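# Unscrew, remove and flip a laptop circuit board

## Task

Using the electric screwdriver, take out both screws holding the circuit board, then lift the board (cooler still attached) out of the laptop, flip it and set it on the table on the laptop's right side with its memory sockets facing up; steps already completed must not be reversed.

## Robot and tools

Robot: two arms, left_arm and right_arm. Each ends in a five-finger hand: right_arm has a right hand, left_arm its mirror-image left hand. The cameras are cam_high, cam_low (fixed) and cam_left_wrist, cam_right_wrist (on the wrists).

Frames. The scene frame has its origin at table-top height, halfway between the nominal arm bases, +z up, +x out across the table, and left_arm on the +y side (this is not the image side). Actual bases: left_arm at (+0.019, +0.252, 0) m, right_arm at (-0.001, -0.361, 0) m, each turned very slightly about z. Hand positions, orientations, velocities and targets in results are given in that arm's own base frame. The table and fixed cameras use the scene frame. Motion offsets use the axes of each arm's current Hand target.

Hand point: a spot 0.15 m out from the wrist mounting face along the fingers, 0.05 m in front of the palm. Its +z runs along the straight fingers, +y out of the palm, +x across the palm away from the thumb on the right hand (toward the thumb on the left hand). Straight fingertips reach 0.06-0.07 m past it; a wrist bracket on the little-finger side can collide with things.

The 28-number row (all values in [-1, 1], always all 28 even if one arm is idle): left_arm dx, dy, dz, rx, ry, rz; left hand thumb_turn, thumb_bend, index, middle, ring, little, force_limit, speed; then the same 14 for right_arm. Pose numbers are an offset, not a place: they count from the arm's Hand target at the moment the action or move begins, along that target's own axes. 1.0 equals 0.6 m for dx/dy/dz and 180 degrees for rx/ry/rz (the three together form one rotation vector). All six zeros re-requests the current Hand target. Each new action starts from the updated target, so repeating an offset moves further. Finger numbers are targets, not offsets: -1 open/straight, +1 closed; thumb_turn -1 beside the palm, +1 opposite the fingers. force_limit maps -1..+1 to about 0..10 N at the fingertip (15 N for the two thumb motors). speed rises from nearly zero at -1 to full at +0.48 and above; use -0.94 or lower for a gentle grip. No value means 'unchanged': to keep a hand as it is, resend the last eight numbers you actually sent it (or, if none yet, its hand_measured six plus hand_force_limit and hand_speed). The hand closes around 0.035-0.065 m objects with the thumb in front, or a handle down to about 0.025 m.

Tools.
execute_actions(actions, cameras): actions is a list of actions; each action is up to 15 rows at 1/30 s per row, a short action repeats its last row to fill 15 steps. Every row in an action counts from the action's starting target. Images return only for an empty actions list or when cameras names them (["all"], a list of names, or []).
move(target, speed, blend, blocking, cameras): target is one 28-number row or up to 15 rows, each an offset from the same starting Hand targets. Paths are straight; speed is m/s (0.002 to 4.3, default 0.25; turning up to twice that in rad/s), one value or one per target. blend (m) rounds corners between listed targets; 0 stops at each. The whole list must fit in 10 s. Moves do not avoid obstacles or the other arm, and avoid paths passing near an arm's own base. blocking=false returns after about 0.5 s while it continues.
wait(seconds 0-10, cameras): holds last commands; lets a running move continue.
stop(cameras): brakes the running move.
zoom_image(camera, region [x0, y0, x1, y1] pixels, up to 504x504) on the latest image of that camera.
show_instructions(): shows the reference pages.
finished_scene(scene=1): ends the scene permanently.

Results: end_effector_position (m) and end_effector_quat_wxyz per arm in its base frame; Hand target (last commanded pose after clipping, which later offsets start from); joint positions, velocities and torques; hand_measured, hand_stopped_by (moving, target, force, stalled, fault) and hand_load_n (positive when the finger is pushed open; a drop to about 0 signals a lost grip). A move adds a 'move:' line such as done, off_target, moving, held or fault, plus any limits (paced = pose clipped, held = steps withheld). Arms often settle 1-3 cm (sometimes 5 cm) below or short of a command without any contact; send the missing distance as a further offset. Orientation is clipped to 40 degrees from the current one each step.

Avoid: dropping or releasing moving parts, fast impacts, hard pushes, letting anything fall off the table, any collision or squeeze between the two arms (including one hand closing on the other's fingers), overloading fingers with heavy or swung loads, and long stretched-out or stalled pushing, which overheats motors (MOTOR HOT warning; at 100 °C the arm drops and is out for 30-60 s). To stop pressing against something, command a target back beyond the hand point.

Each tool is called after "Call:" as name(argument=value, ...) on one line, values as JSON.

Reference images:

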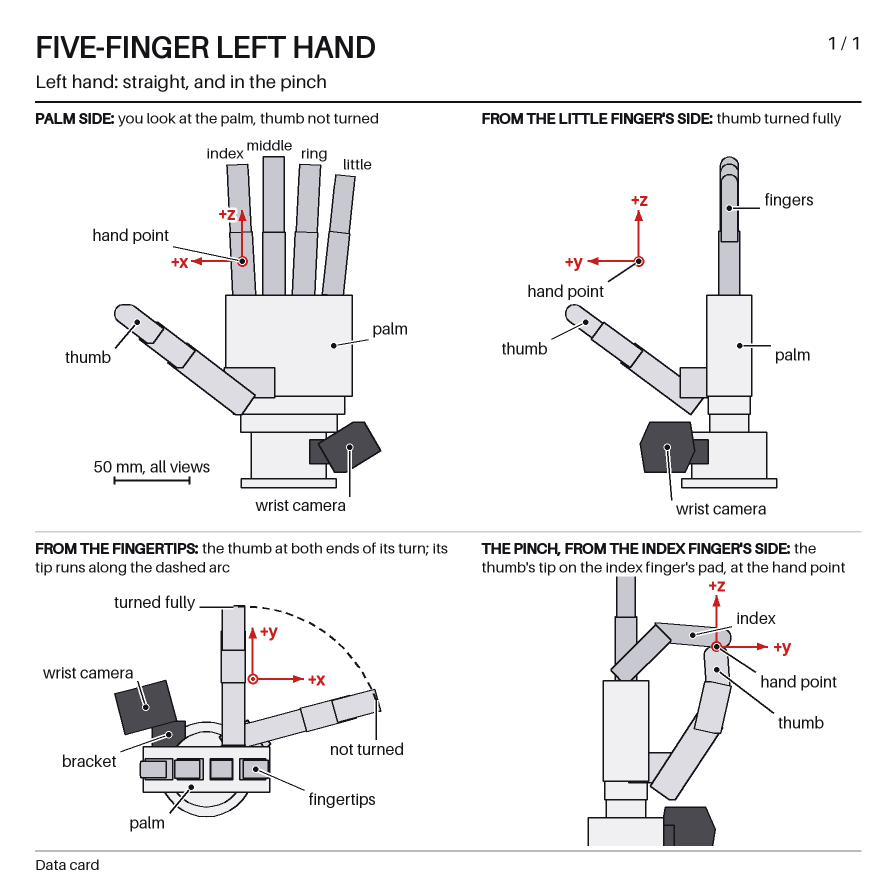

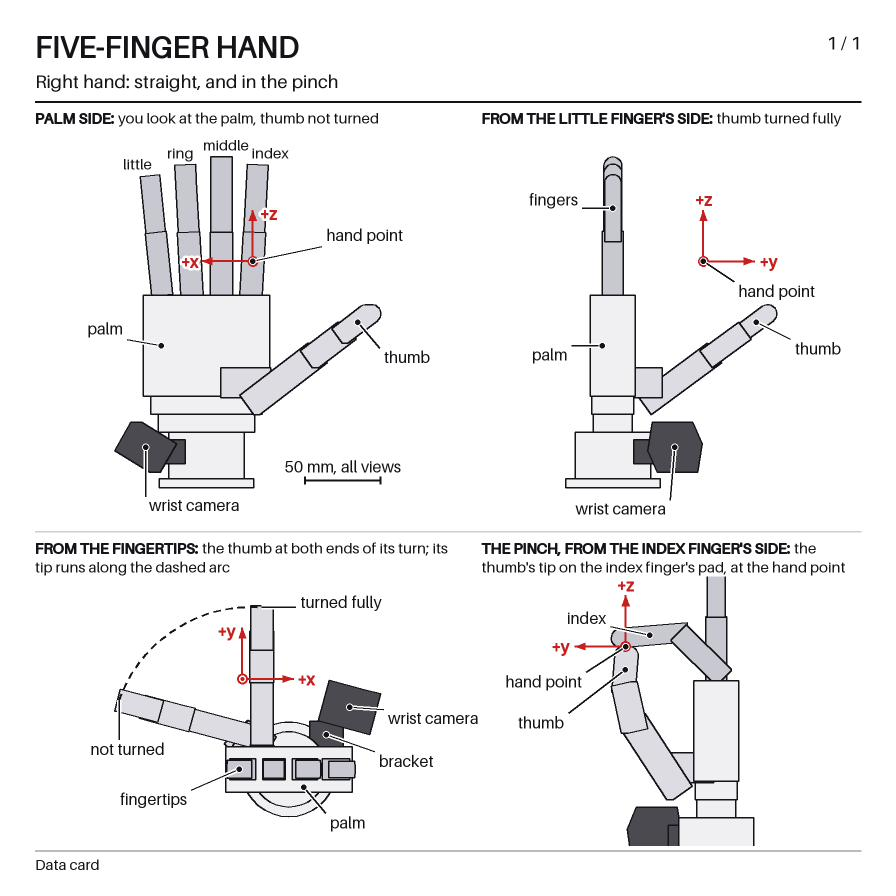

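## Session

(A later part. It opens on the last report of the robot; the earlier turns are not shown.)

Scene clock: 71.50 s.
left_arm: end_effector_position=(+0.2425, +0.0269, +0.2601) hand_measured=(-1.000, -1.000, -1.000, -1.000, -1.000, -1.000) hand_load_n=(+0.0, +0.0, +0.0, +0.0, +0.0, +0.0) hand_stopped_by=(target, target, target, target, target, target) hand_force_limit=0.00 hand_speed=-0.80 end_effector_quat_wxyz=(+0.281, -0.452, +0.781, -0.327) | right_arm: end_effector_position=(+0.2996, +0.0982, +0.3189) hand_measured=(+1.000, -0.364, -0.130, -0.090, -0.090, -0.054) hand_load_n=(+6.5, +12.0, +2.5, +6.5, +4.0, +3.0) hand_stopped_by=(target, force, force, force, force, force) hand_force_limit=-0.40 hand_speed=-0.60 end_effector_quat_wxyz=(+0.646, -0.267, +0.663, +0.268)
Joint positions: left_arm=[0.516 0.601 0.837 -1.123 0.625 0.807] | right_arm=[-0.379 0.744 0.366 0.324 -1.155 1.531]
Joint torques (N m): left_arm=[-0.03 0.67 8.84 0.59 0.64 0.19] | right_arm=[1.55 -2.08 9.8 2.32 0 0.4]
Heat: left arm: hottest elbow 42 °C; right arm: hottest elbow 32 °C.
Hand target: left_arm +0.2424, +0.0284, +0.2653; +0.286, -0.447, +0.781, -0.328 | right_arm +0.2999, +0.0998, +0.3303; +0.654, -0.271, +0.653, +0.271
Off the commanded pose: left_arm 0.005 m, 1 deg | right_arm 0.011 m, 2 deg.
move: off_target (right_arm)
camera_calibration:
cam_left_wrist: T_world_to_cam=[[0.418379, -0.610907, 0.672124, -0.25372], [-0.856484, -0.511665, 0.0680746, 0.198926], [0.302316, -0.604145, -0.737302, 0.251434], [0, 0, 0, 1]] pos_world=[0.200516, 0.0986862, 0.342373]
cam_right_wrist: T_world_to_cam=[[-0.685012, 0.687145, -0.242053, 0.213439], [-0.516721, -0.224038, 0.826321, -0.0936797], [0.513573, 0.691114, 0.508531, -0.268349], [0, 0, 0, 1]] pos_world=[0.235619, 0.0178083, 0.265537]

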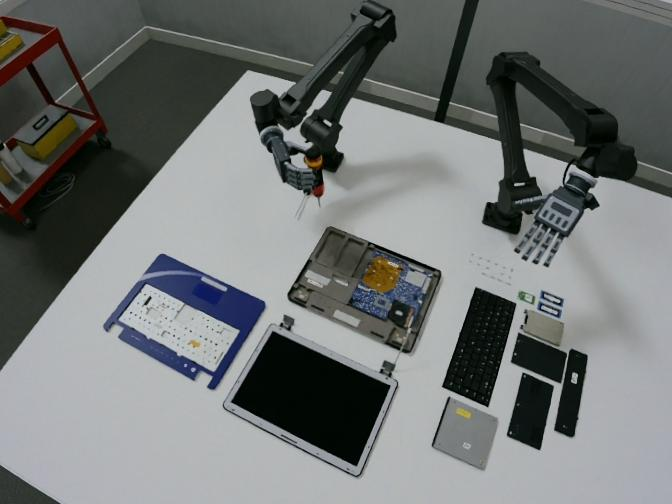

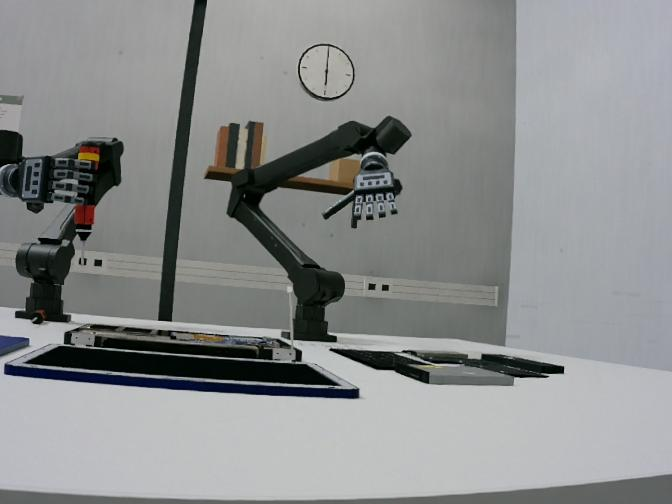

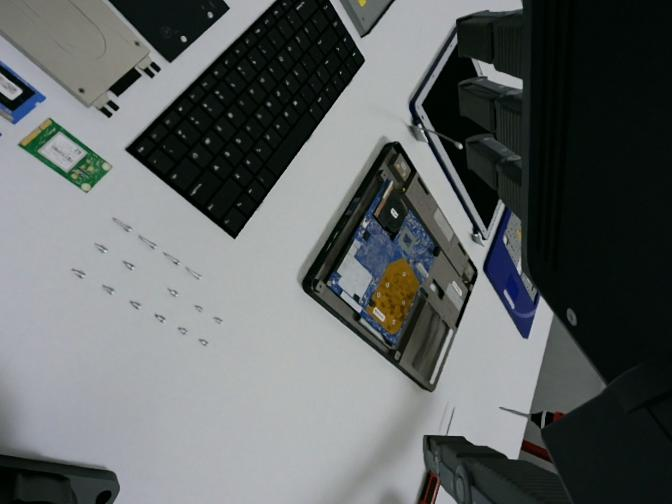

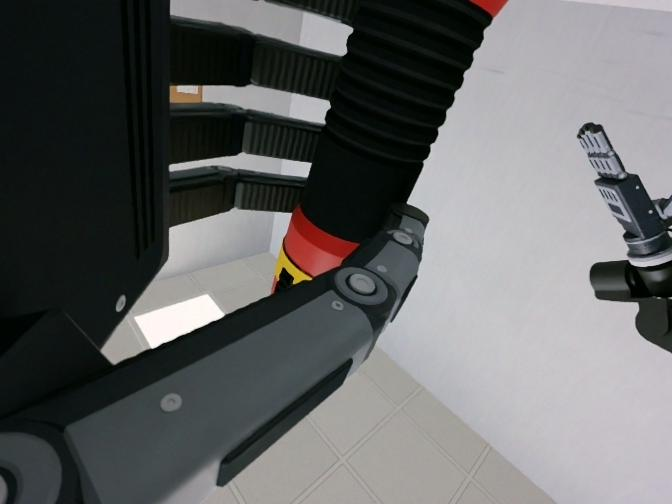

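Call:
move(target=[0,0,0,0,0,0, -1, -1, -1, -1, -1, -1, 0, -0.8, 0.0922, 0.3772, 0.427, -0.0556, 0, 0, 1, 0.4, 0.3, 0.3, 0.3, 0.3, -0.4, -0.6], speed=0.15, cameras=["all"])

Scene clock: 77.00 s.
left_arm: end_effector_position=(+0.2425, +0.0269, +0.2601) hand_measured=(-1.000, -1.000, -1.000, -1.000, -1.000, -1.000) hand_load_n=(+0.0, +0.0, +0.0, +0.0, +0.0, +0.0) hand_stopped_by=(target, target, target, target, target, target) hand_force_limit=0.00 hand_speed=-0.80 end_effector_quat_wxyz=(+0.281, -0.452, +0.781, -0.327) | right_arm: end_effector_position=(+0.3091, +0.4265, +0.2244) hand_measured=(+1.000, -0.364, -0.130, -0.090, -0.090, -0.054) hand_load_n=(+6.5, +12.0, +2.5, +6.5, +4.0, +3.5) hand_stopped_by=(target, force, force, force, force, force) hand_force_limit=-0.40 hand_speed=-0.60 end_effector_quat_wxyz=(+0.590, -0.347, +0.663, +0.303)
Joint positions: left_arm=[0.516 0.601 0.837 -1.123 0.625 0.807] | right_arm=[0.757 1.369 0.515 0.73 -0.198 1.539]
Joint torques (N m): left_arm=[-0.26 0.67 8.83 0.51 0.61 0.18] | right_arm=[1.32 -10.05 11.67 3.41 0.04 0.35]
Heat: left arm: hottest elbow 43 °C; right arm: hottest elbow 32 °C.
Hand target: left_arm +0.2424, +0.0284, +0.2653; +0.286, -0.447, +0.781, -0.328 | right_arm +0.3210, +0.4410, +0.2750; +0.628, -0.327, +0.627, +0.326
Off the commanded pose: left_arm 0.005 m, 1 deg | right_arm 0.054 m, 7 deg.
move: off_target (right_arm)
camera_calibration:
cam_left_wrist: T_world_to_cam=[[0.418379, -0.610907, 0.672124, -0.25372], [-0.856484, -0.511665, 0.0680746, 0.198926], [0.302316, -0.604145, -0.737302, 0.251434], [0, 0, 0, 1]] pos_world=[0.200516, 0.0986862, 0.342373]
cam_right_wrist: T_world_to_cam=[[-0.808248, 0.52978, -0.257039, 0.0800978], [-0.431417, -0.235677, 0.870825, 0.0315446], [0.400767, 0.814733, 0.419041, -0.449849], [0, 0, 0, 1]] pos_world=[0.258633, 0.331507, 0.181624]

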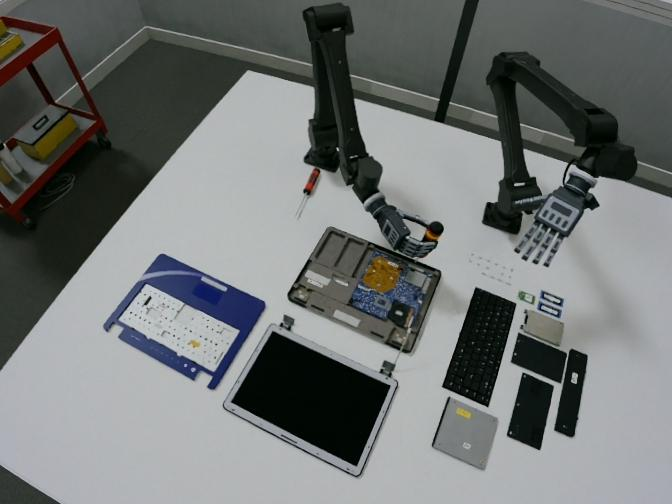

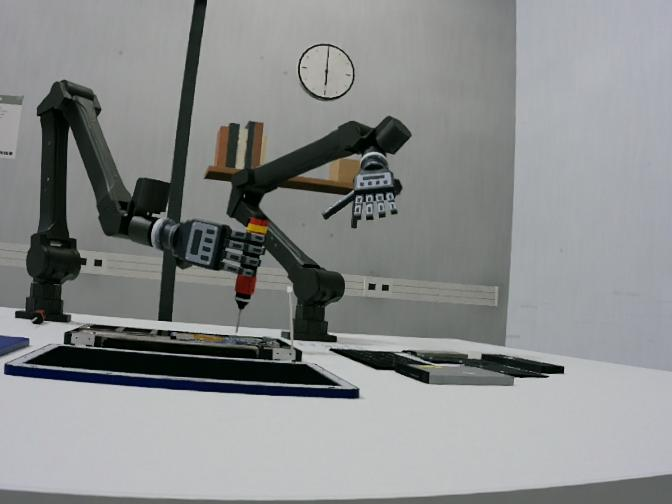

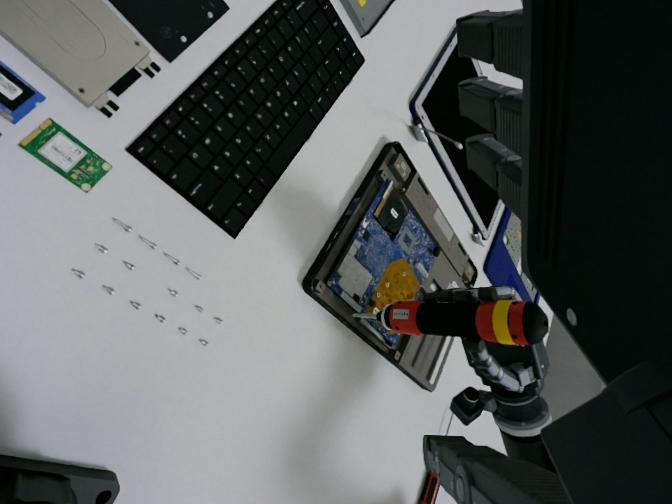

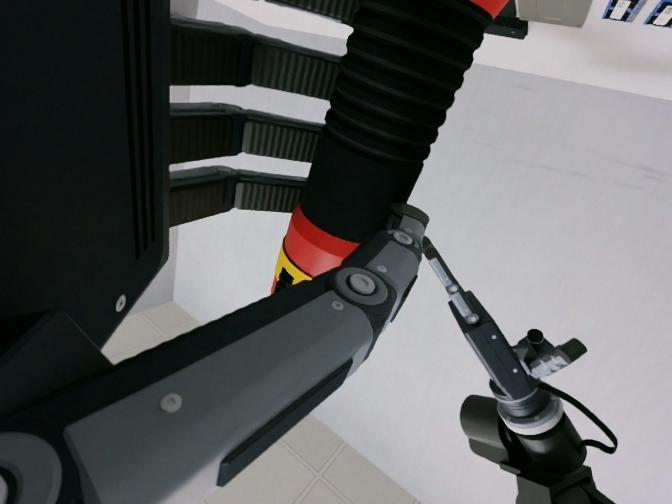

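Call:
zoom_image(camera="cam_left_wrist", region=[300, 250, 420, 370])

Call:
zoom_image(camera="cam_high", region=[380, 200, 480, 300])

Call:
zoom_image(camera="cam_low", region=[180, 260, 320, 380])

Scaled by 4.200 from the camera's 672x504 image, which has a finer 960x720 frame.

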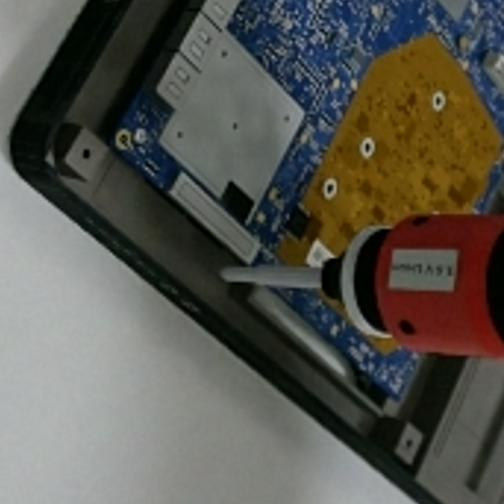

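Scaled by 5.040 from the camera's 672x504 image, which has a finer 960x720 frame.

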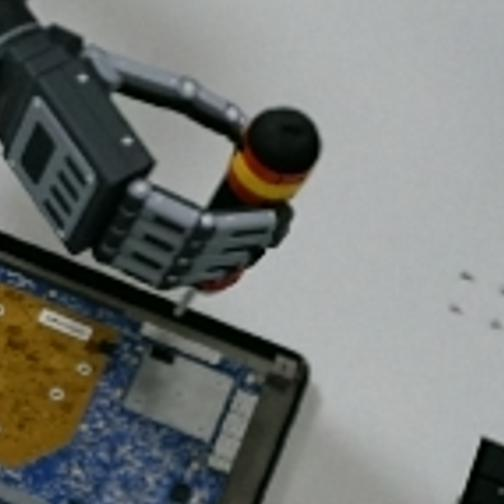

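Scaled by 3.600 from the camera's 672x504 image, which has a finer 960x720 frame.

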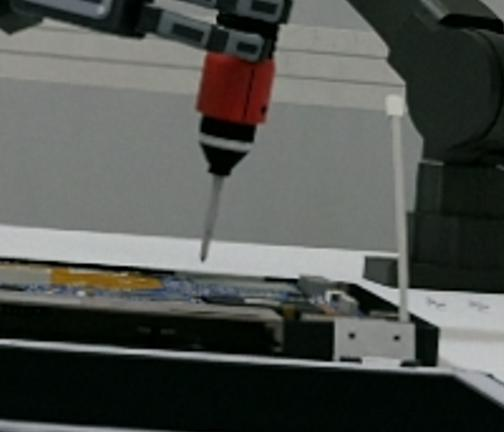

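Call:
zoom_image(camera="cam_high", region=[405, 250, 450, 290])

Call:
zoom_image(camera="cam_left_wrist", region=[320, 265, 370, 325])

Scaled by 11.200 from the camera's 672x504 image, which has a finer 960x720 frame.

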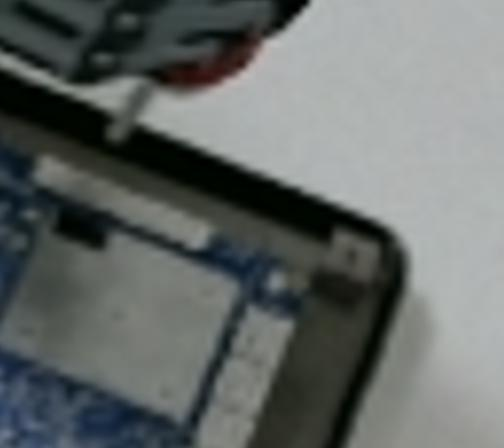

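Scaled by 8.400 from the camera's 672x504 image, which has a finer 960x720 frame.

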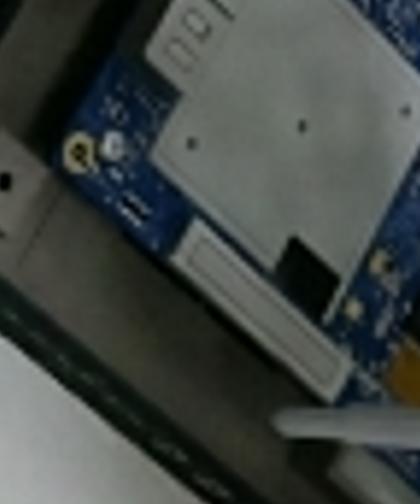

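Call:
move(target=[[0,0,0,0,0,0, -1, -1, -1, -1, -1, -1, 0, -0.8, -0.05, 0, 0, -0.0, 0, 0, 1, 0.4, 0.3, 0.3, 0.3, 0.3, -0.4, -0.6],[0,0,0,0,0,0, -1, -1, -1, -1, -1, -1, 0, -0.8, -0.045, 0.0168, 0.0544, 0, -0.039, 0, 1, 0.4, 0.3, 0.3, 0.3, 0.3, -0.4, -0.6]], speed=0.08, cameras=["all"])

Scene clock: 83.83 s.
left_arm: end_effector_position=(+0.2425, +0.0269, +0.2601) hand_measured=(-1.000, -1.000, -1.000, -1.000, -1.000, -1.000) hand_load_n=(+0.0, +0.0, +0.0, +0.0, -0.5, +0.0) hand_stopped_by=(target, target, target, target, target, target) hand_force_limit=0.00 hand_speed=-0.80 end_effector_quat_wxyz=(+0.281, -0.452, +0.781, -0.327) | right_arm: end_effector_position=(+0.3232, +0.4609, +0.2509) hand_measured=(+1.000, -0.364, -0.130, -0.090, -0.090, -0.054) hand_load_n=(+6.0, +12.0, +2.5, +6.5, +4.0, +3.0) hand_stopped_by=(target, force, force, force, force, force) hand_force_limit=-0.40 hand_speed=-0.60 end_effector_quat_wxyz=(+0.630, -0.330, +0.625, +0.320)
Joint positions: left_arm=[0.516 0.601 0.837 -1.123 0.625 0.807] | right_arm=[0.799 1.476 0.603 0.872 -0.156 1.554]
Joint velocities: left_arm=[within noise] | right_arm=[0.005 -0.005 0.007 -0.007 -0.154 -0.022]
Joint torques (N m): left_arm=[-0.09 0.56 8.88 0.61 0.61 0.18] | right_arm=[1.49 -11.93 11.51 3.44 0.09 0.39]
Heat: left arm: hottest elbow 44 °C; right arm: hottest elbow 33 °C.
Hand target: left_arm +0.2424, +0.0284, +0.2653; +0.286, -0.447, +0.781, -0.328 | right_arm +0.3315, +0.4735, +0.3022; +0.665, -0.306, +0.587, +0.346
Off the commanded pose: left_arm 0.005 m, 1 deg | right_arm 0.053 m, 7 deg.
move: off_target (right_arm)
camera_calibration:
cam_left_wrist: T_world_to_cam=[[0.418379, -0.610907, 0.672124, -0.25372], [-0.856484, -0.511665, 0.0680746, 0.198926], [0.302316, -0.604145, -0.737302, 0.251434], [0, 0, 0, 1]] pos_world=[0.200516, 0.0986862, 0.342373]
cam_right_wrist: T_world_to_cam=[[-0.787817, 0.554623, -0.26784, 0.0647086], [-0.496333, -0.314199, 0.809279, 0.0952299], [0.36469, 0.770501, 0.522809, -0.48862], [0, 0, 0, 1]] pos_world=[0.276439, 0.370515, 0.195719]

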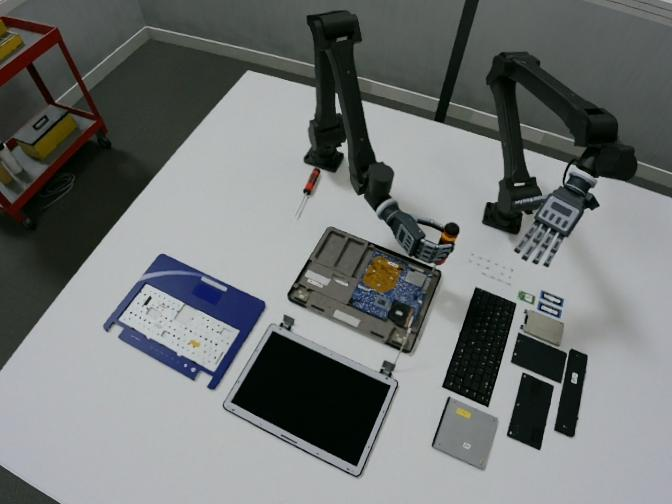

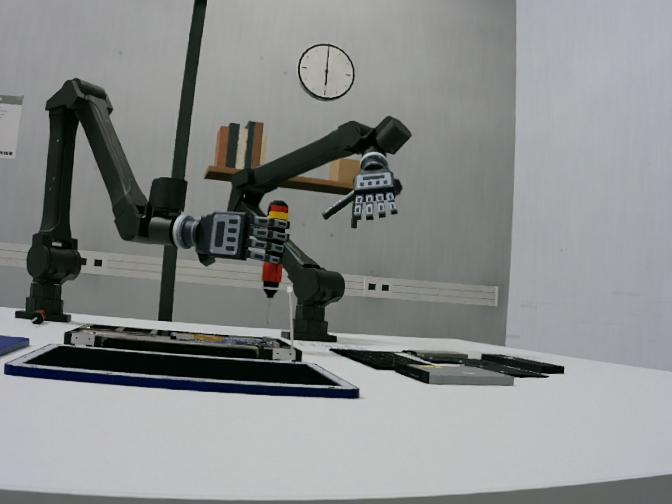

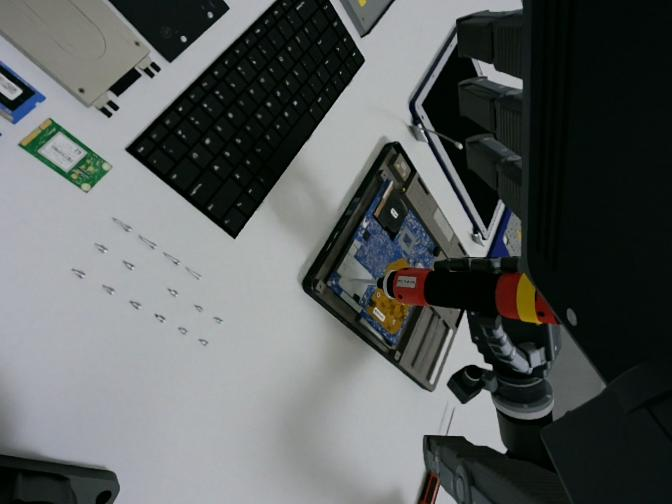

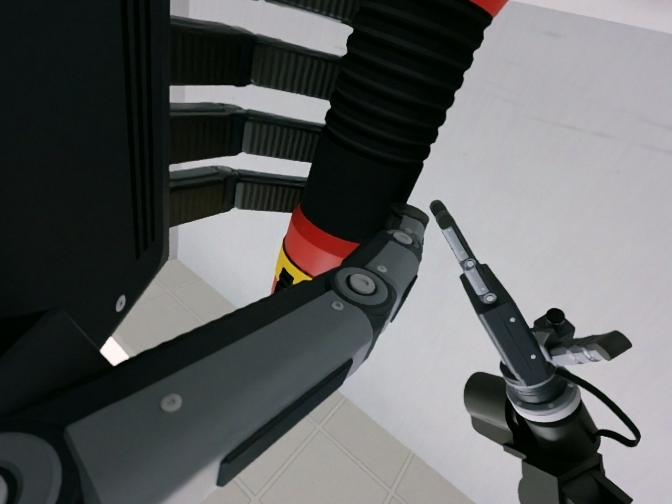

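Call:
zoom_image(camera="cam_left_wrist", region=[310, 250, 400, 340])

Call:
zoom_image(camera="cam_high", region=[410, 240, 465, 295])

Call:
zoom_image(camera="cam_low", region=[220, 240, 320, 360])

Scaled by 5.600 from the camera's 672x504 image, which has a finer 960x720 frame.

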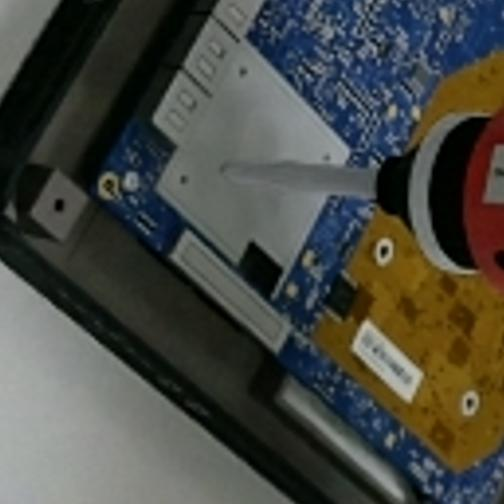

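Scaled by 9.164 from the camera's 672x504 image, which has a finer 960x720 frame.

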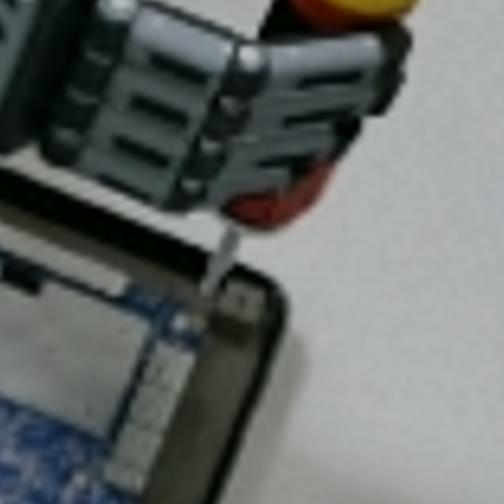

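Scaled by 4.200 from the camera's 672x504 image, which has a finer 960x720 frame.

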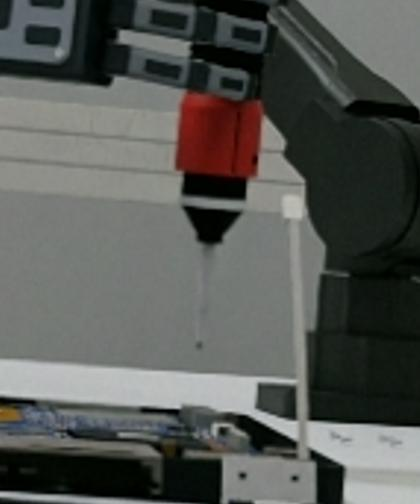

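Call:
move(target=[0,0,0,0,0,0, -1, -1, -1, -1, -1, -1, 0, -0.8, 0.0352, 0.004, -0.0133, 0, 0, 0, 1, 0.4, 0.3, 0.3, 0.3, 0.3, -0.4, -0.6], speed=0.05, cameras=["all"])

Call:
zoom_image(camera="cam_left_wrist", region=[310, 250, 400, 340])

Call:
zoom_image(camera="cam_high", region=[410, 240, 465, 295])

Call:
zoom_image(camera="cam_low", region=[220, 240, 320, 360])

Scene clock: 87.27 s.
left_arm: end_effector_position=(+0.2425, +0.0269, +0.2601) hand_measured=(-1.000, -1.000, -1.000, -1.000, -1.000, -1.000) hand_load_n=(+0.0, +0.0, +0.0, -0.5, +0.0, +0.0) hand_stopped_by=(target, target, target, target, target, target) hand_force_limit=0.00 hand_speed=-0.80 end_effector_quat_wxyz=(+0.281, -0.452, +0.781, -0.327) | right_arm: end_effector_position=(+0.3241, +0.4645, +0.2428) hand_measured=(+1.000, -0.364, -0.130, -0.090, -0.090, -0.054) hand_load_n=(+6.5, +12.5, +2.5, +6.5, +3.5, +3.5) hand_stopped_by=(target, force, force, force, force, force) hand_force_limit=-0.40 hand_speed=-0.60 end_effector_quat_wxyz=(+0.638, -0.328, +0.616, +0.324)
Joint positions: left_arm=[0.516 0.601 0.837 -1.123 0.625 0.807] | right_arm=[0.803 1.528 0.603 0.95 -0.156 1.554]
Joint torques (N m): left_arm=[-0.15 0.56 8.87 0.62 0.63 0.17] | right_arm=[1.55 -12.45 9.01 3.45 0.09 0.39]
Heat: left arm: hottest elbow 44 °C; right arm: hottest elbow 33 °C.
Hand target: left_arm +0.2424, +0.0284, +0.2653; +0.286, -0.447, +0.781, -0.328 | right_arm +0.3266, +0.4705, +0.2802; +0.665, -0.306, +0.587, +0.346
Off the commanded pose: left_arm 0.005 m, 1 deg | right_arm 0.038 m, 6 deg.
move: off_target (right_arm)
camera_calibration:
cam_left_wrist: T_world_to_cam=[[0.418379, -0.610907, 0.672124, -0.25372], [-0.856484, -0.511665, 0.0680746, 0.198926], [0.302316, -0.604145, -0.737302, 0.251434], [0, 0, 0, 1]] pos_world=[0.200516, 0.0986862, 0.342373]
cam_right_wrist: T_world_to_cam=[[-0.784906, 0.556906, -0.271621, 0.0601122], [-0.509496, -0.330622, 0.79442, 0.118972], [0.352613, 0.761935, 0.543248, -0.484498], [0, 0, 0, 1]] pos_world=[0.278639, 0.375014, 0.185016]

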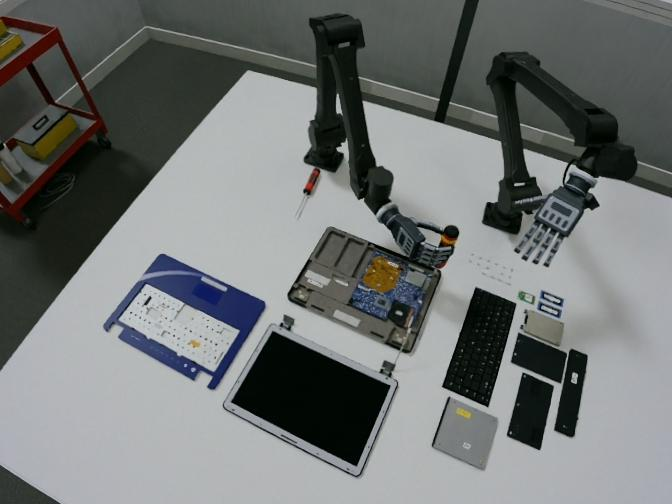

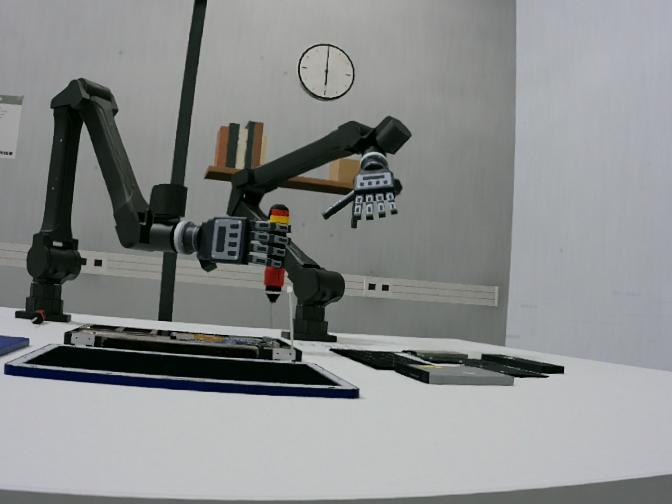

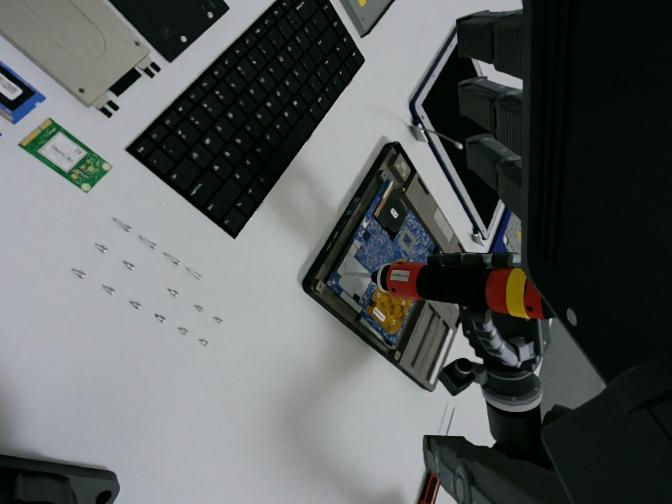

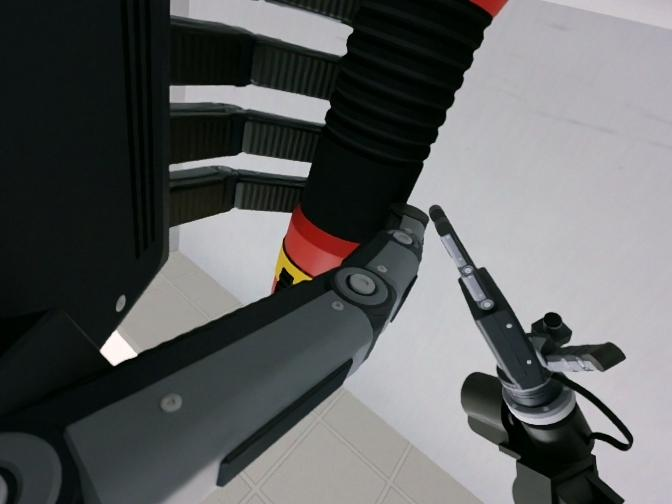

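Scaled by 5.600 from the camera's 672x504 image, which has a finer 960x720 frame.

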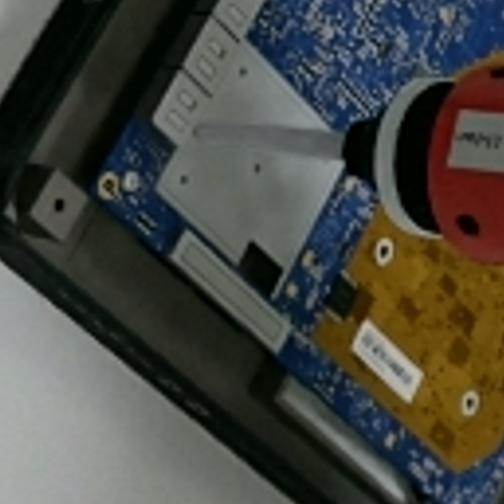

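Scaled by 9.164 from the camera's 672x504 image, which has a finer 960x720 frame.

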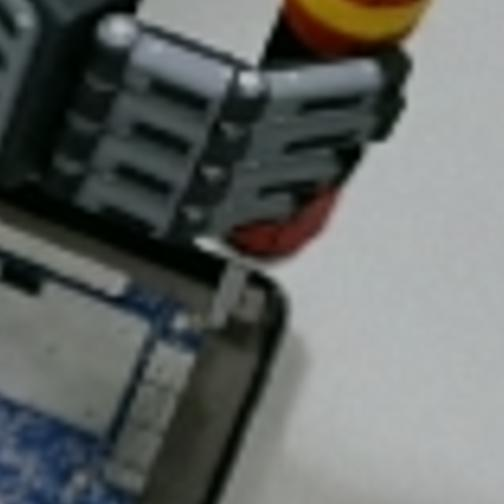

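Scaled by 4.200 from the camera's 672x504 image, which has a finer 960x720 frame.

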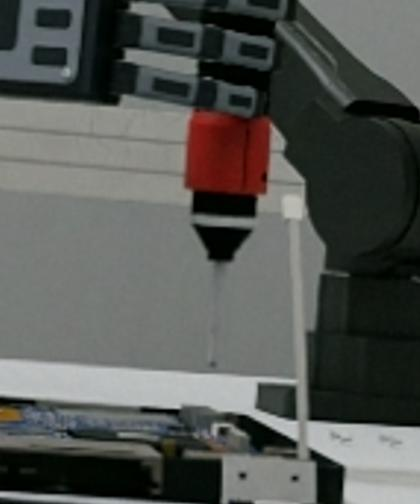

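Call:
move(target=[0,0,0,0,0,0, -1, -1, -1, -1, -1, -1, 0, -0.8, 0.0233, 0.0062, -0.0145, 0, 0.011, 0, 1, 0.4, 0.3, 0.3, 0.3, 0.3, -0.4, -0.6], speed=0.05, cameras=["cam_high", "cam_low", "cam_left_wrist"])

Call:
zoom_image(camera="cam_left_wrist", region=[310, 250, 400, 340])

Call:
zoom_image(camera="cam_high", region=[410, 240, 465, 295])

Call:
zoom_image(camera="cam_low", region=[220, 240, 320, 360])

Scene clock: 89.53 s.
left_arm: end_effector_position=(+0.2425, +0.0269, +0.2601) hand_measured=(-1.000, -1.000, -1.000, -1.000, -1.000, -1.000) hand_load_n=(+0.0, +0.0, +0.0, -0.5, +0.0, +0.0) hand_stopped_by=(target, target, target, target, target, target) hand_force_limit=0.00 hand_speed=-0.80 end_effector_quat_wxyz=(+0.281, -0.452, +0.781, -0.327) | right_arm: end_effector_position=(+0.3205, +0.4652, +0.2396) hand_measured=(+1.000, -0.364, -0.130, -0.090, -0.090, -0.054) hand_load_n=(+6.5, +12.0, +2.5, +6.5, +4.0, +3.0) hand_stopped_by=(target, force, force, force, force, force) hand_force_limit=-0.40 hand_speed=-0.60 end_effector_quat_wxyz=(+0.636, -0.330, +0.618, +0.324)
Joint positions: left_arm=[0.516 0.601 0.837 -1.123 0.625 0.807] | right_arm=[0.81 1.528 0.597 0.95 -0.152 1.554]
Joint torques (N m): left_arm=[-0.21 0.5 8.83 0.65 0.63 0.19] | right_arm=[1.55 -12.57 7.38 3.11 0.11 0.33]
Heat: left arm: hottest elbow 44 °C; right arm: hottest elbow 33 °C.
Hand target: left_arm +0.2424, +0.0284, +0.2653; +0.286, -0.447, +0.781, -0.328 | right_arm +0.3195, +0.4669, +0.2652; +0.655, -0.312, +0.598, +0.341
Off the commanded pose: left_arm 0.005 m, 1 deg | right_arm 0.026 m, 4 deg.
move: off_target (right_arm)
camera_calibration:
cam_left_wrist: T_world_to_cam=[[0.418379, -0.610907, 0.672124, -0.25372], [-0.856484, -0.511665, 0.0680746, 0.198926], [0.302316, -0.604145, -0.737302, 0.251434], [0, 0, 0, 1]] pos_world=[0.200516, 0.0986862, 0.342373]
Images, in order (width x height): cam_high 672x504, cam_low 672x504, cam_left_wrist 672x504.

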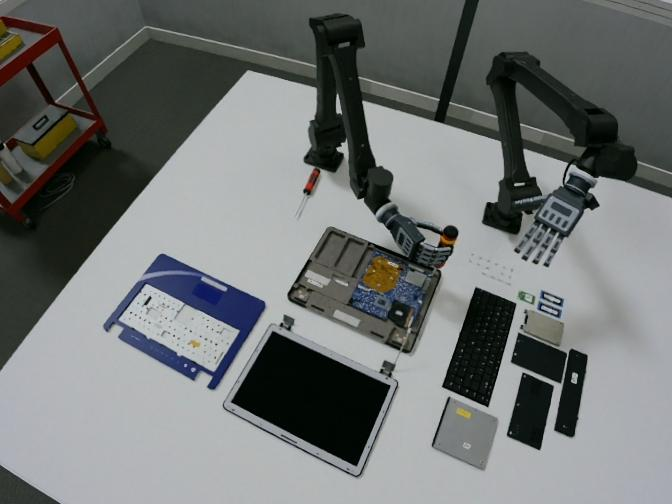

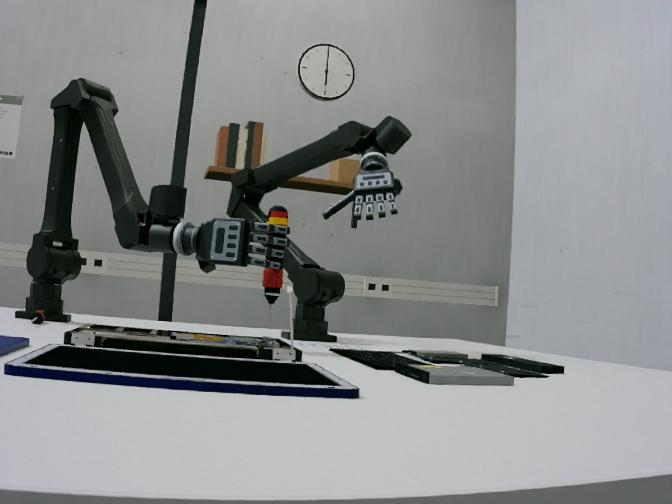

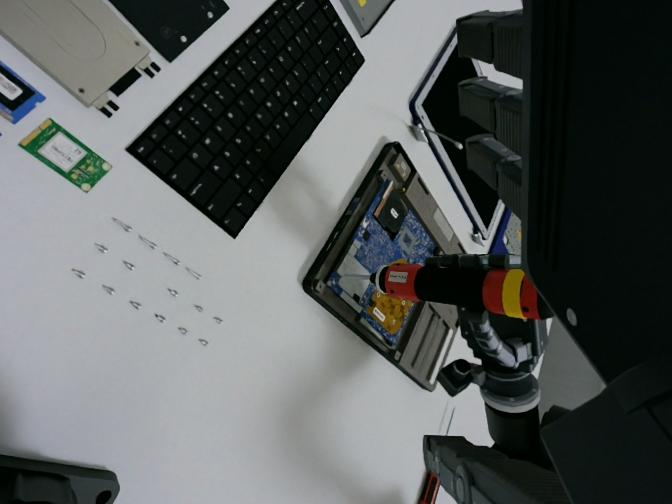

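Scaled by 5.600 from the camera's 672x504 image, which has a finer 960x720 frame.

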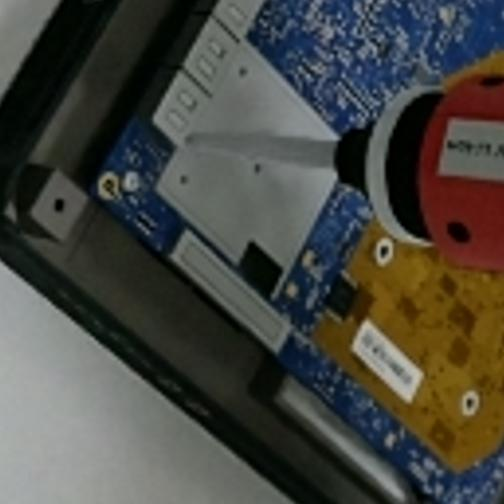

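Scaled by 9.164 from the camera's 672x504 image, which has a finer 960x720 frame.

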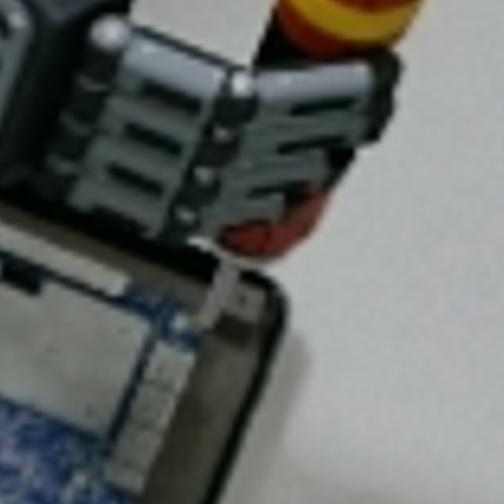

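Scaled by 4.200 from the camera's 672x504 image, which has a finer 960x720 frame.

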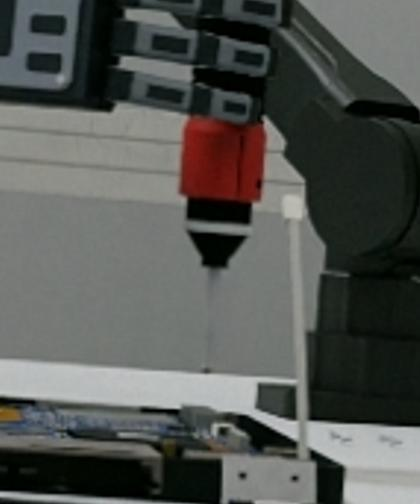

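Call:
move(target=[0,0,0,0,0,0, -1, -1, -1, -1, -1, -1, 0, -0.8, 0.0233, 0.0075, -0.021, 0, 0, 0, 1, 0.4, 0.3, 0.3, 0.3, 0.3, -0.4, -0.6], speed=0.05, cameras=["cam_high", "cam_low", "cam_left_wrist"])

Call:
zoom_image(camera="cam_left_wrist", region=[310, 250, 400, 340])

Call:
zoom_image(camera="cam_high", region=[410, 240, 465, 295])

Call:
zoom_image(camera="cam_low", region=[220, 240, 320, 360])

Scene clock: 91.63 s.
left_arm: end_effector_position=(+0.2425, +0.0269, +0.2601) hand_measured=(-1.000, -1.000, -1.000, -1.000, -1.000, -1.000) hand_load_n=(-0.5, +0.0, +0.0, +0.0, +0.0, +0.0) hand_stopped_by=(target, target, target, target, target, target) hand_force_limit=0.00 hand_speed=-0.80 end_effector_quat_wxyz=(+0.281, -0.452, +0.781, -0.327) | right_arm: end_effector_position=(+0.3102, +0.4584, +0.2244) hand_measured=(+1.000, -0.364, -0.130, -0.090, -0.090, -0.054) hand_load_n=(+6.5, +12.0, +2.5, +6.5, +4.0, +3.5) hand_stopped_by=(target, force, force, force, force, force) hand_force_limit=-0.40 hand_speed=-0.60 end_effector_quat_wxyz=(+0.634, -0.331, +0.620, +0.323)
Joint positions: left_arm=[0.516 0.601 0.837 -1.123 0.625 0.807] | right_arm=[0.817 1.544 0.554 1.002 -0.144 1.554]
Joint torques (N m): left_arm=[-0.44 0.79 8.84 0.58 0.63 0.19] | right_arm=[1.55 -12.04 6.94 3.47 0.12 0.32]
Heat: left arm: hottest elbow 45 °C; right arm: hottest elbow 33 °C.
Hand target: left_arm +0.2424, +0.0284, +0.2653; +0.286, -0.447, +0.781, -0.328 | right_arm +0.3094, +0.4603, +0.2503; +0.655, -0.312, +0.598, +0.341
Off the commanded pose: left_arm 0.005 m, 1 deg | right_arm 0.026 m, 5 deg.
move: off_target (right_arm)
camera_calibration:
cam_left_wrist: T_world_to_cam=[[0.418379, -0.610907, 0.672124, -0.25372], [-0.856484, -0.511665, 0.0680746, 0.198926], [0.302316, -0.604145, -0.737302, 0.251434], [0, 0, 0, 1]] pos_world=[0.200516, 0.0986862, 0.342373]
Images, in order (width x height): cam_high 672x504, cam_low 672x504, cam_left_wrist 672x504.

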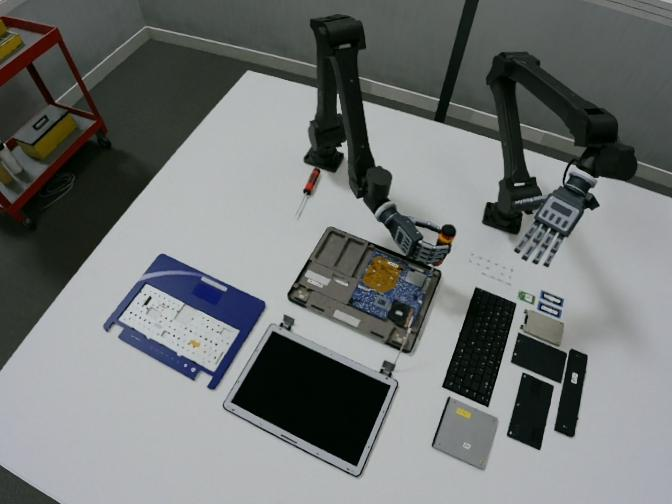

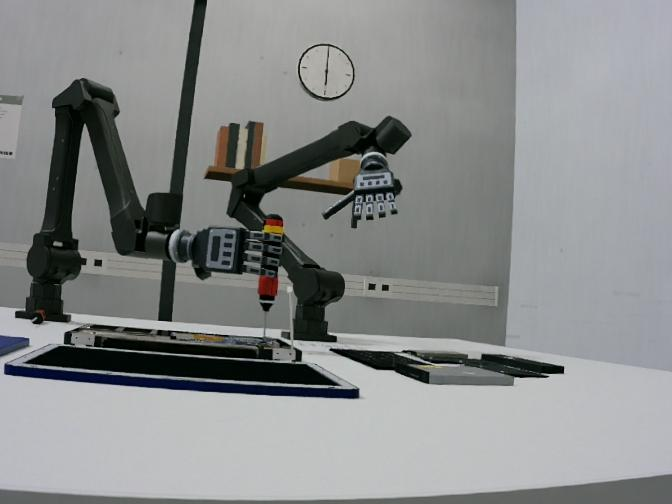

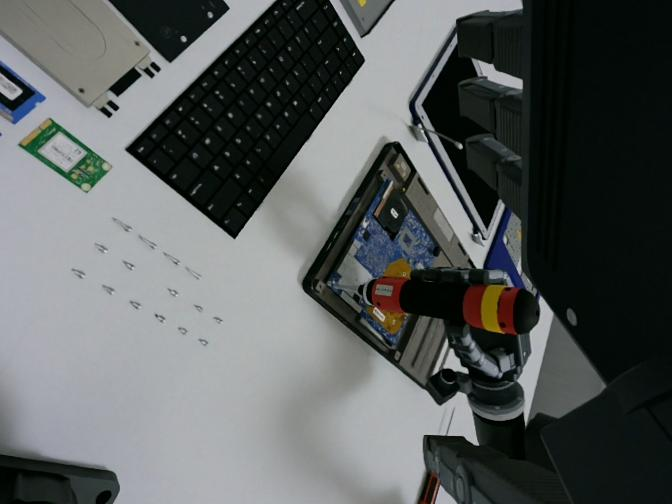

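Scaled by 5.600 from the camera's 672x504 image, which has a finer 960x720 frame.

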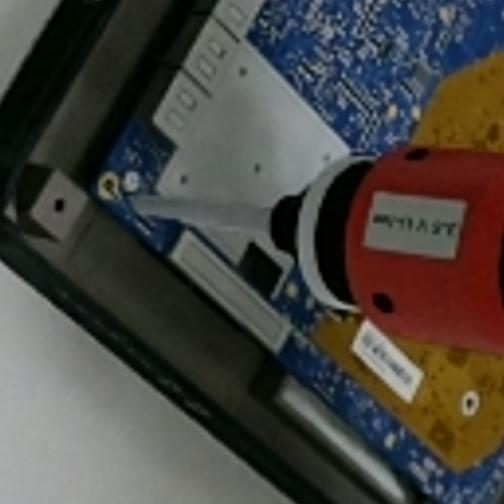

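Scaled by 9.164 from the camera's 672x504 image, which has a finer 960x720 frame.

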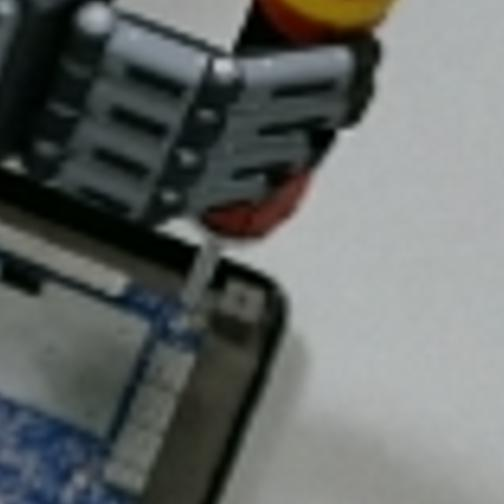

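Scaled by 4.200 from the camera's 672x504 image, which has a finer 960x720 frame.

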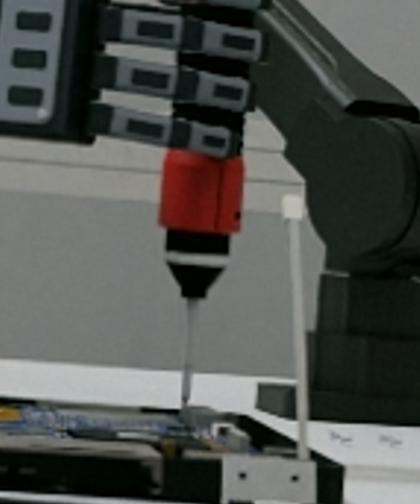

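Call:
zoom_image(camera="cam_high", region=[420, 262, 440, 284])

Call:
zoom_image(camera="cam_left_wrist", region=[320, 270, 350, 300])

Scaled by 22.909 from the camera's 672x504 image, which has a finer 960x720 frame.

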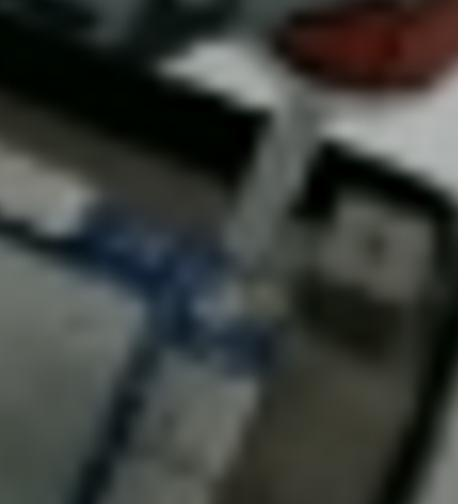

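Scaled by 16.800 from the camera's 672x504 image, which has a finer 960x720 frame.

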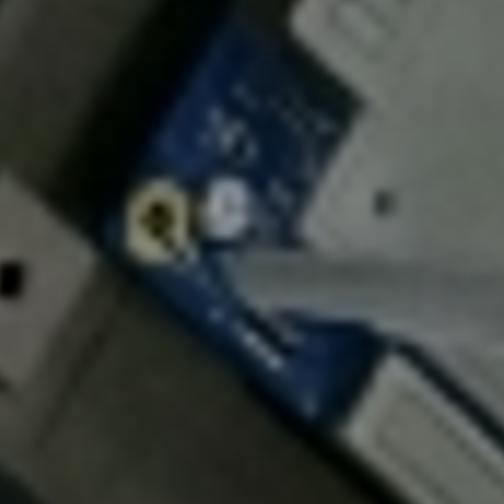

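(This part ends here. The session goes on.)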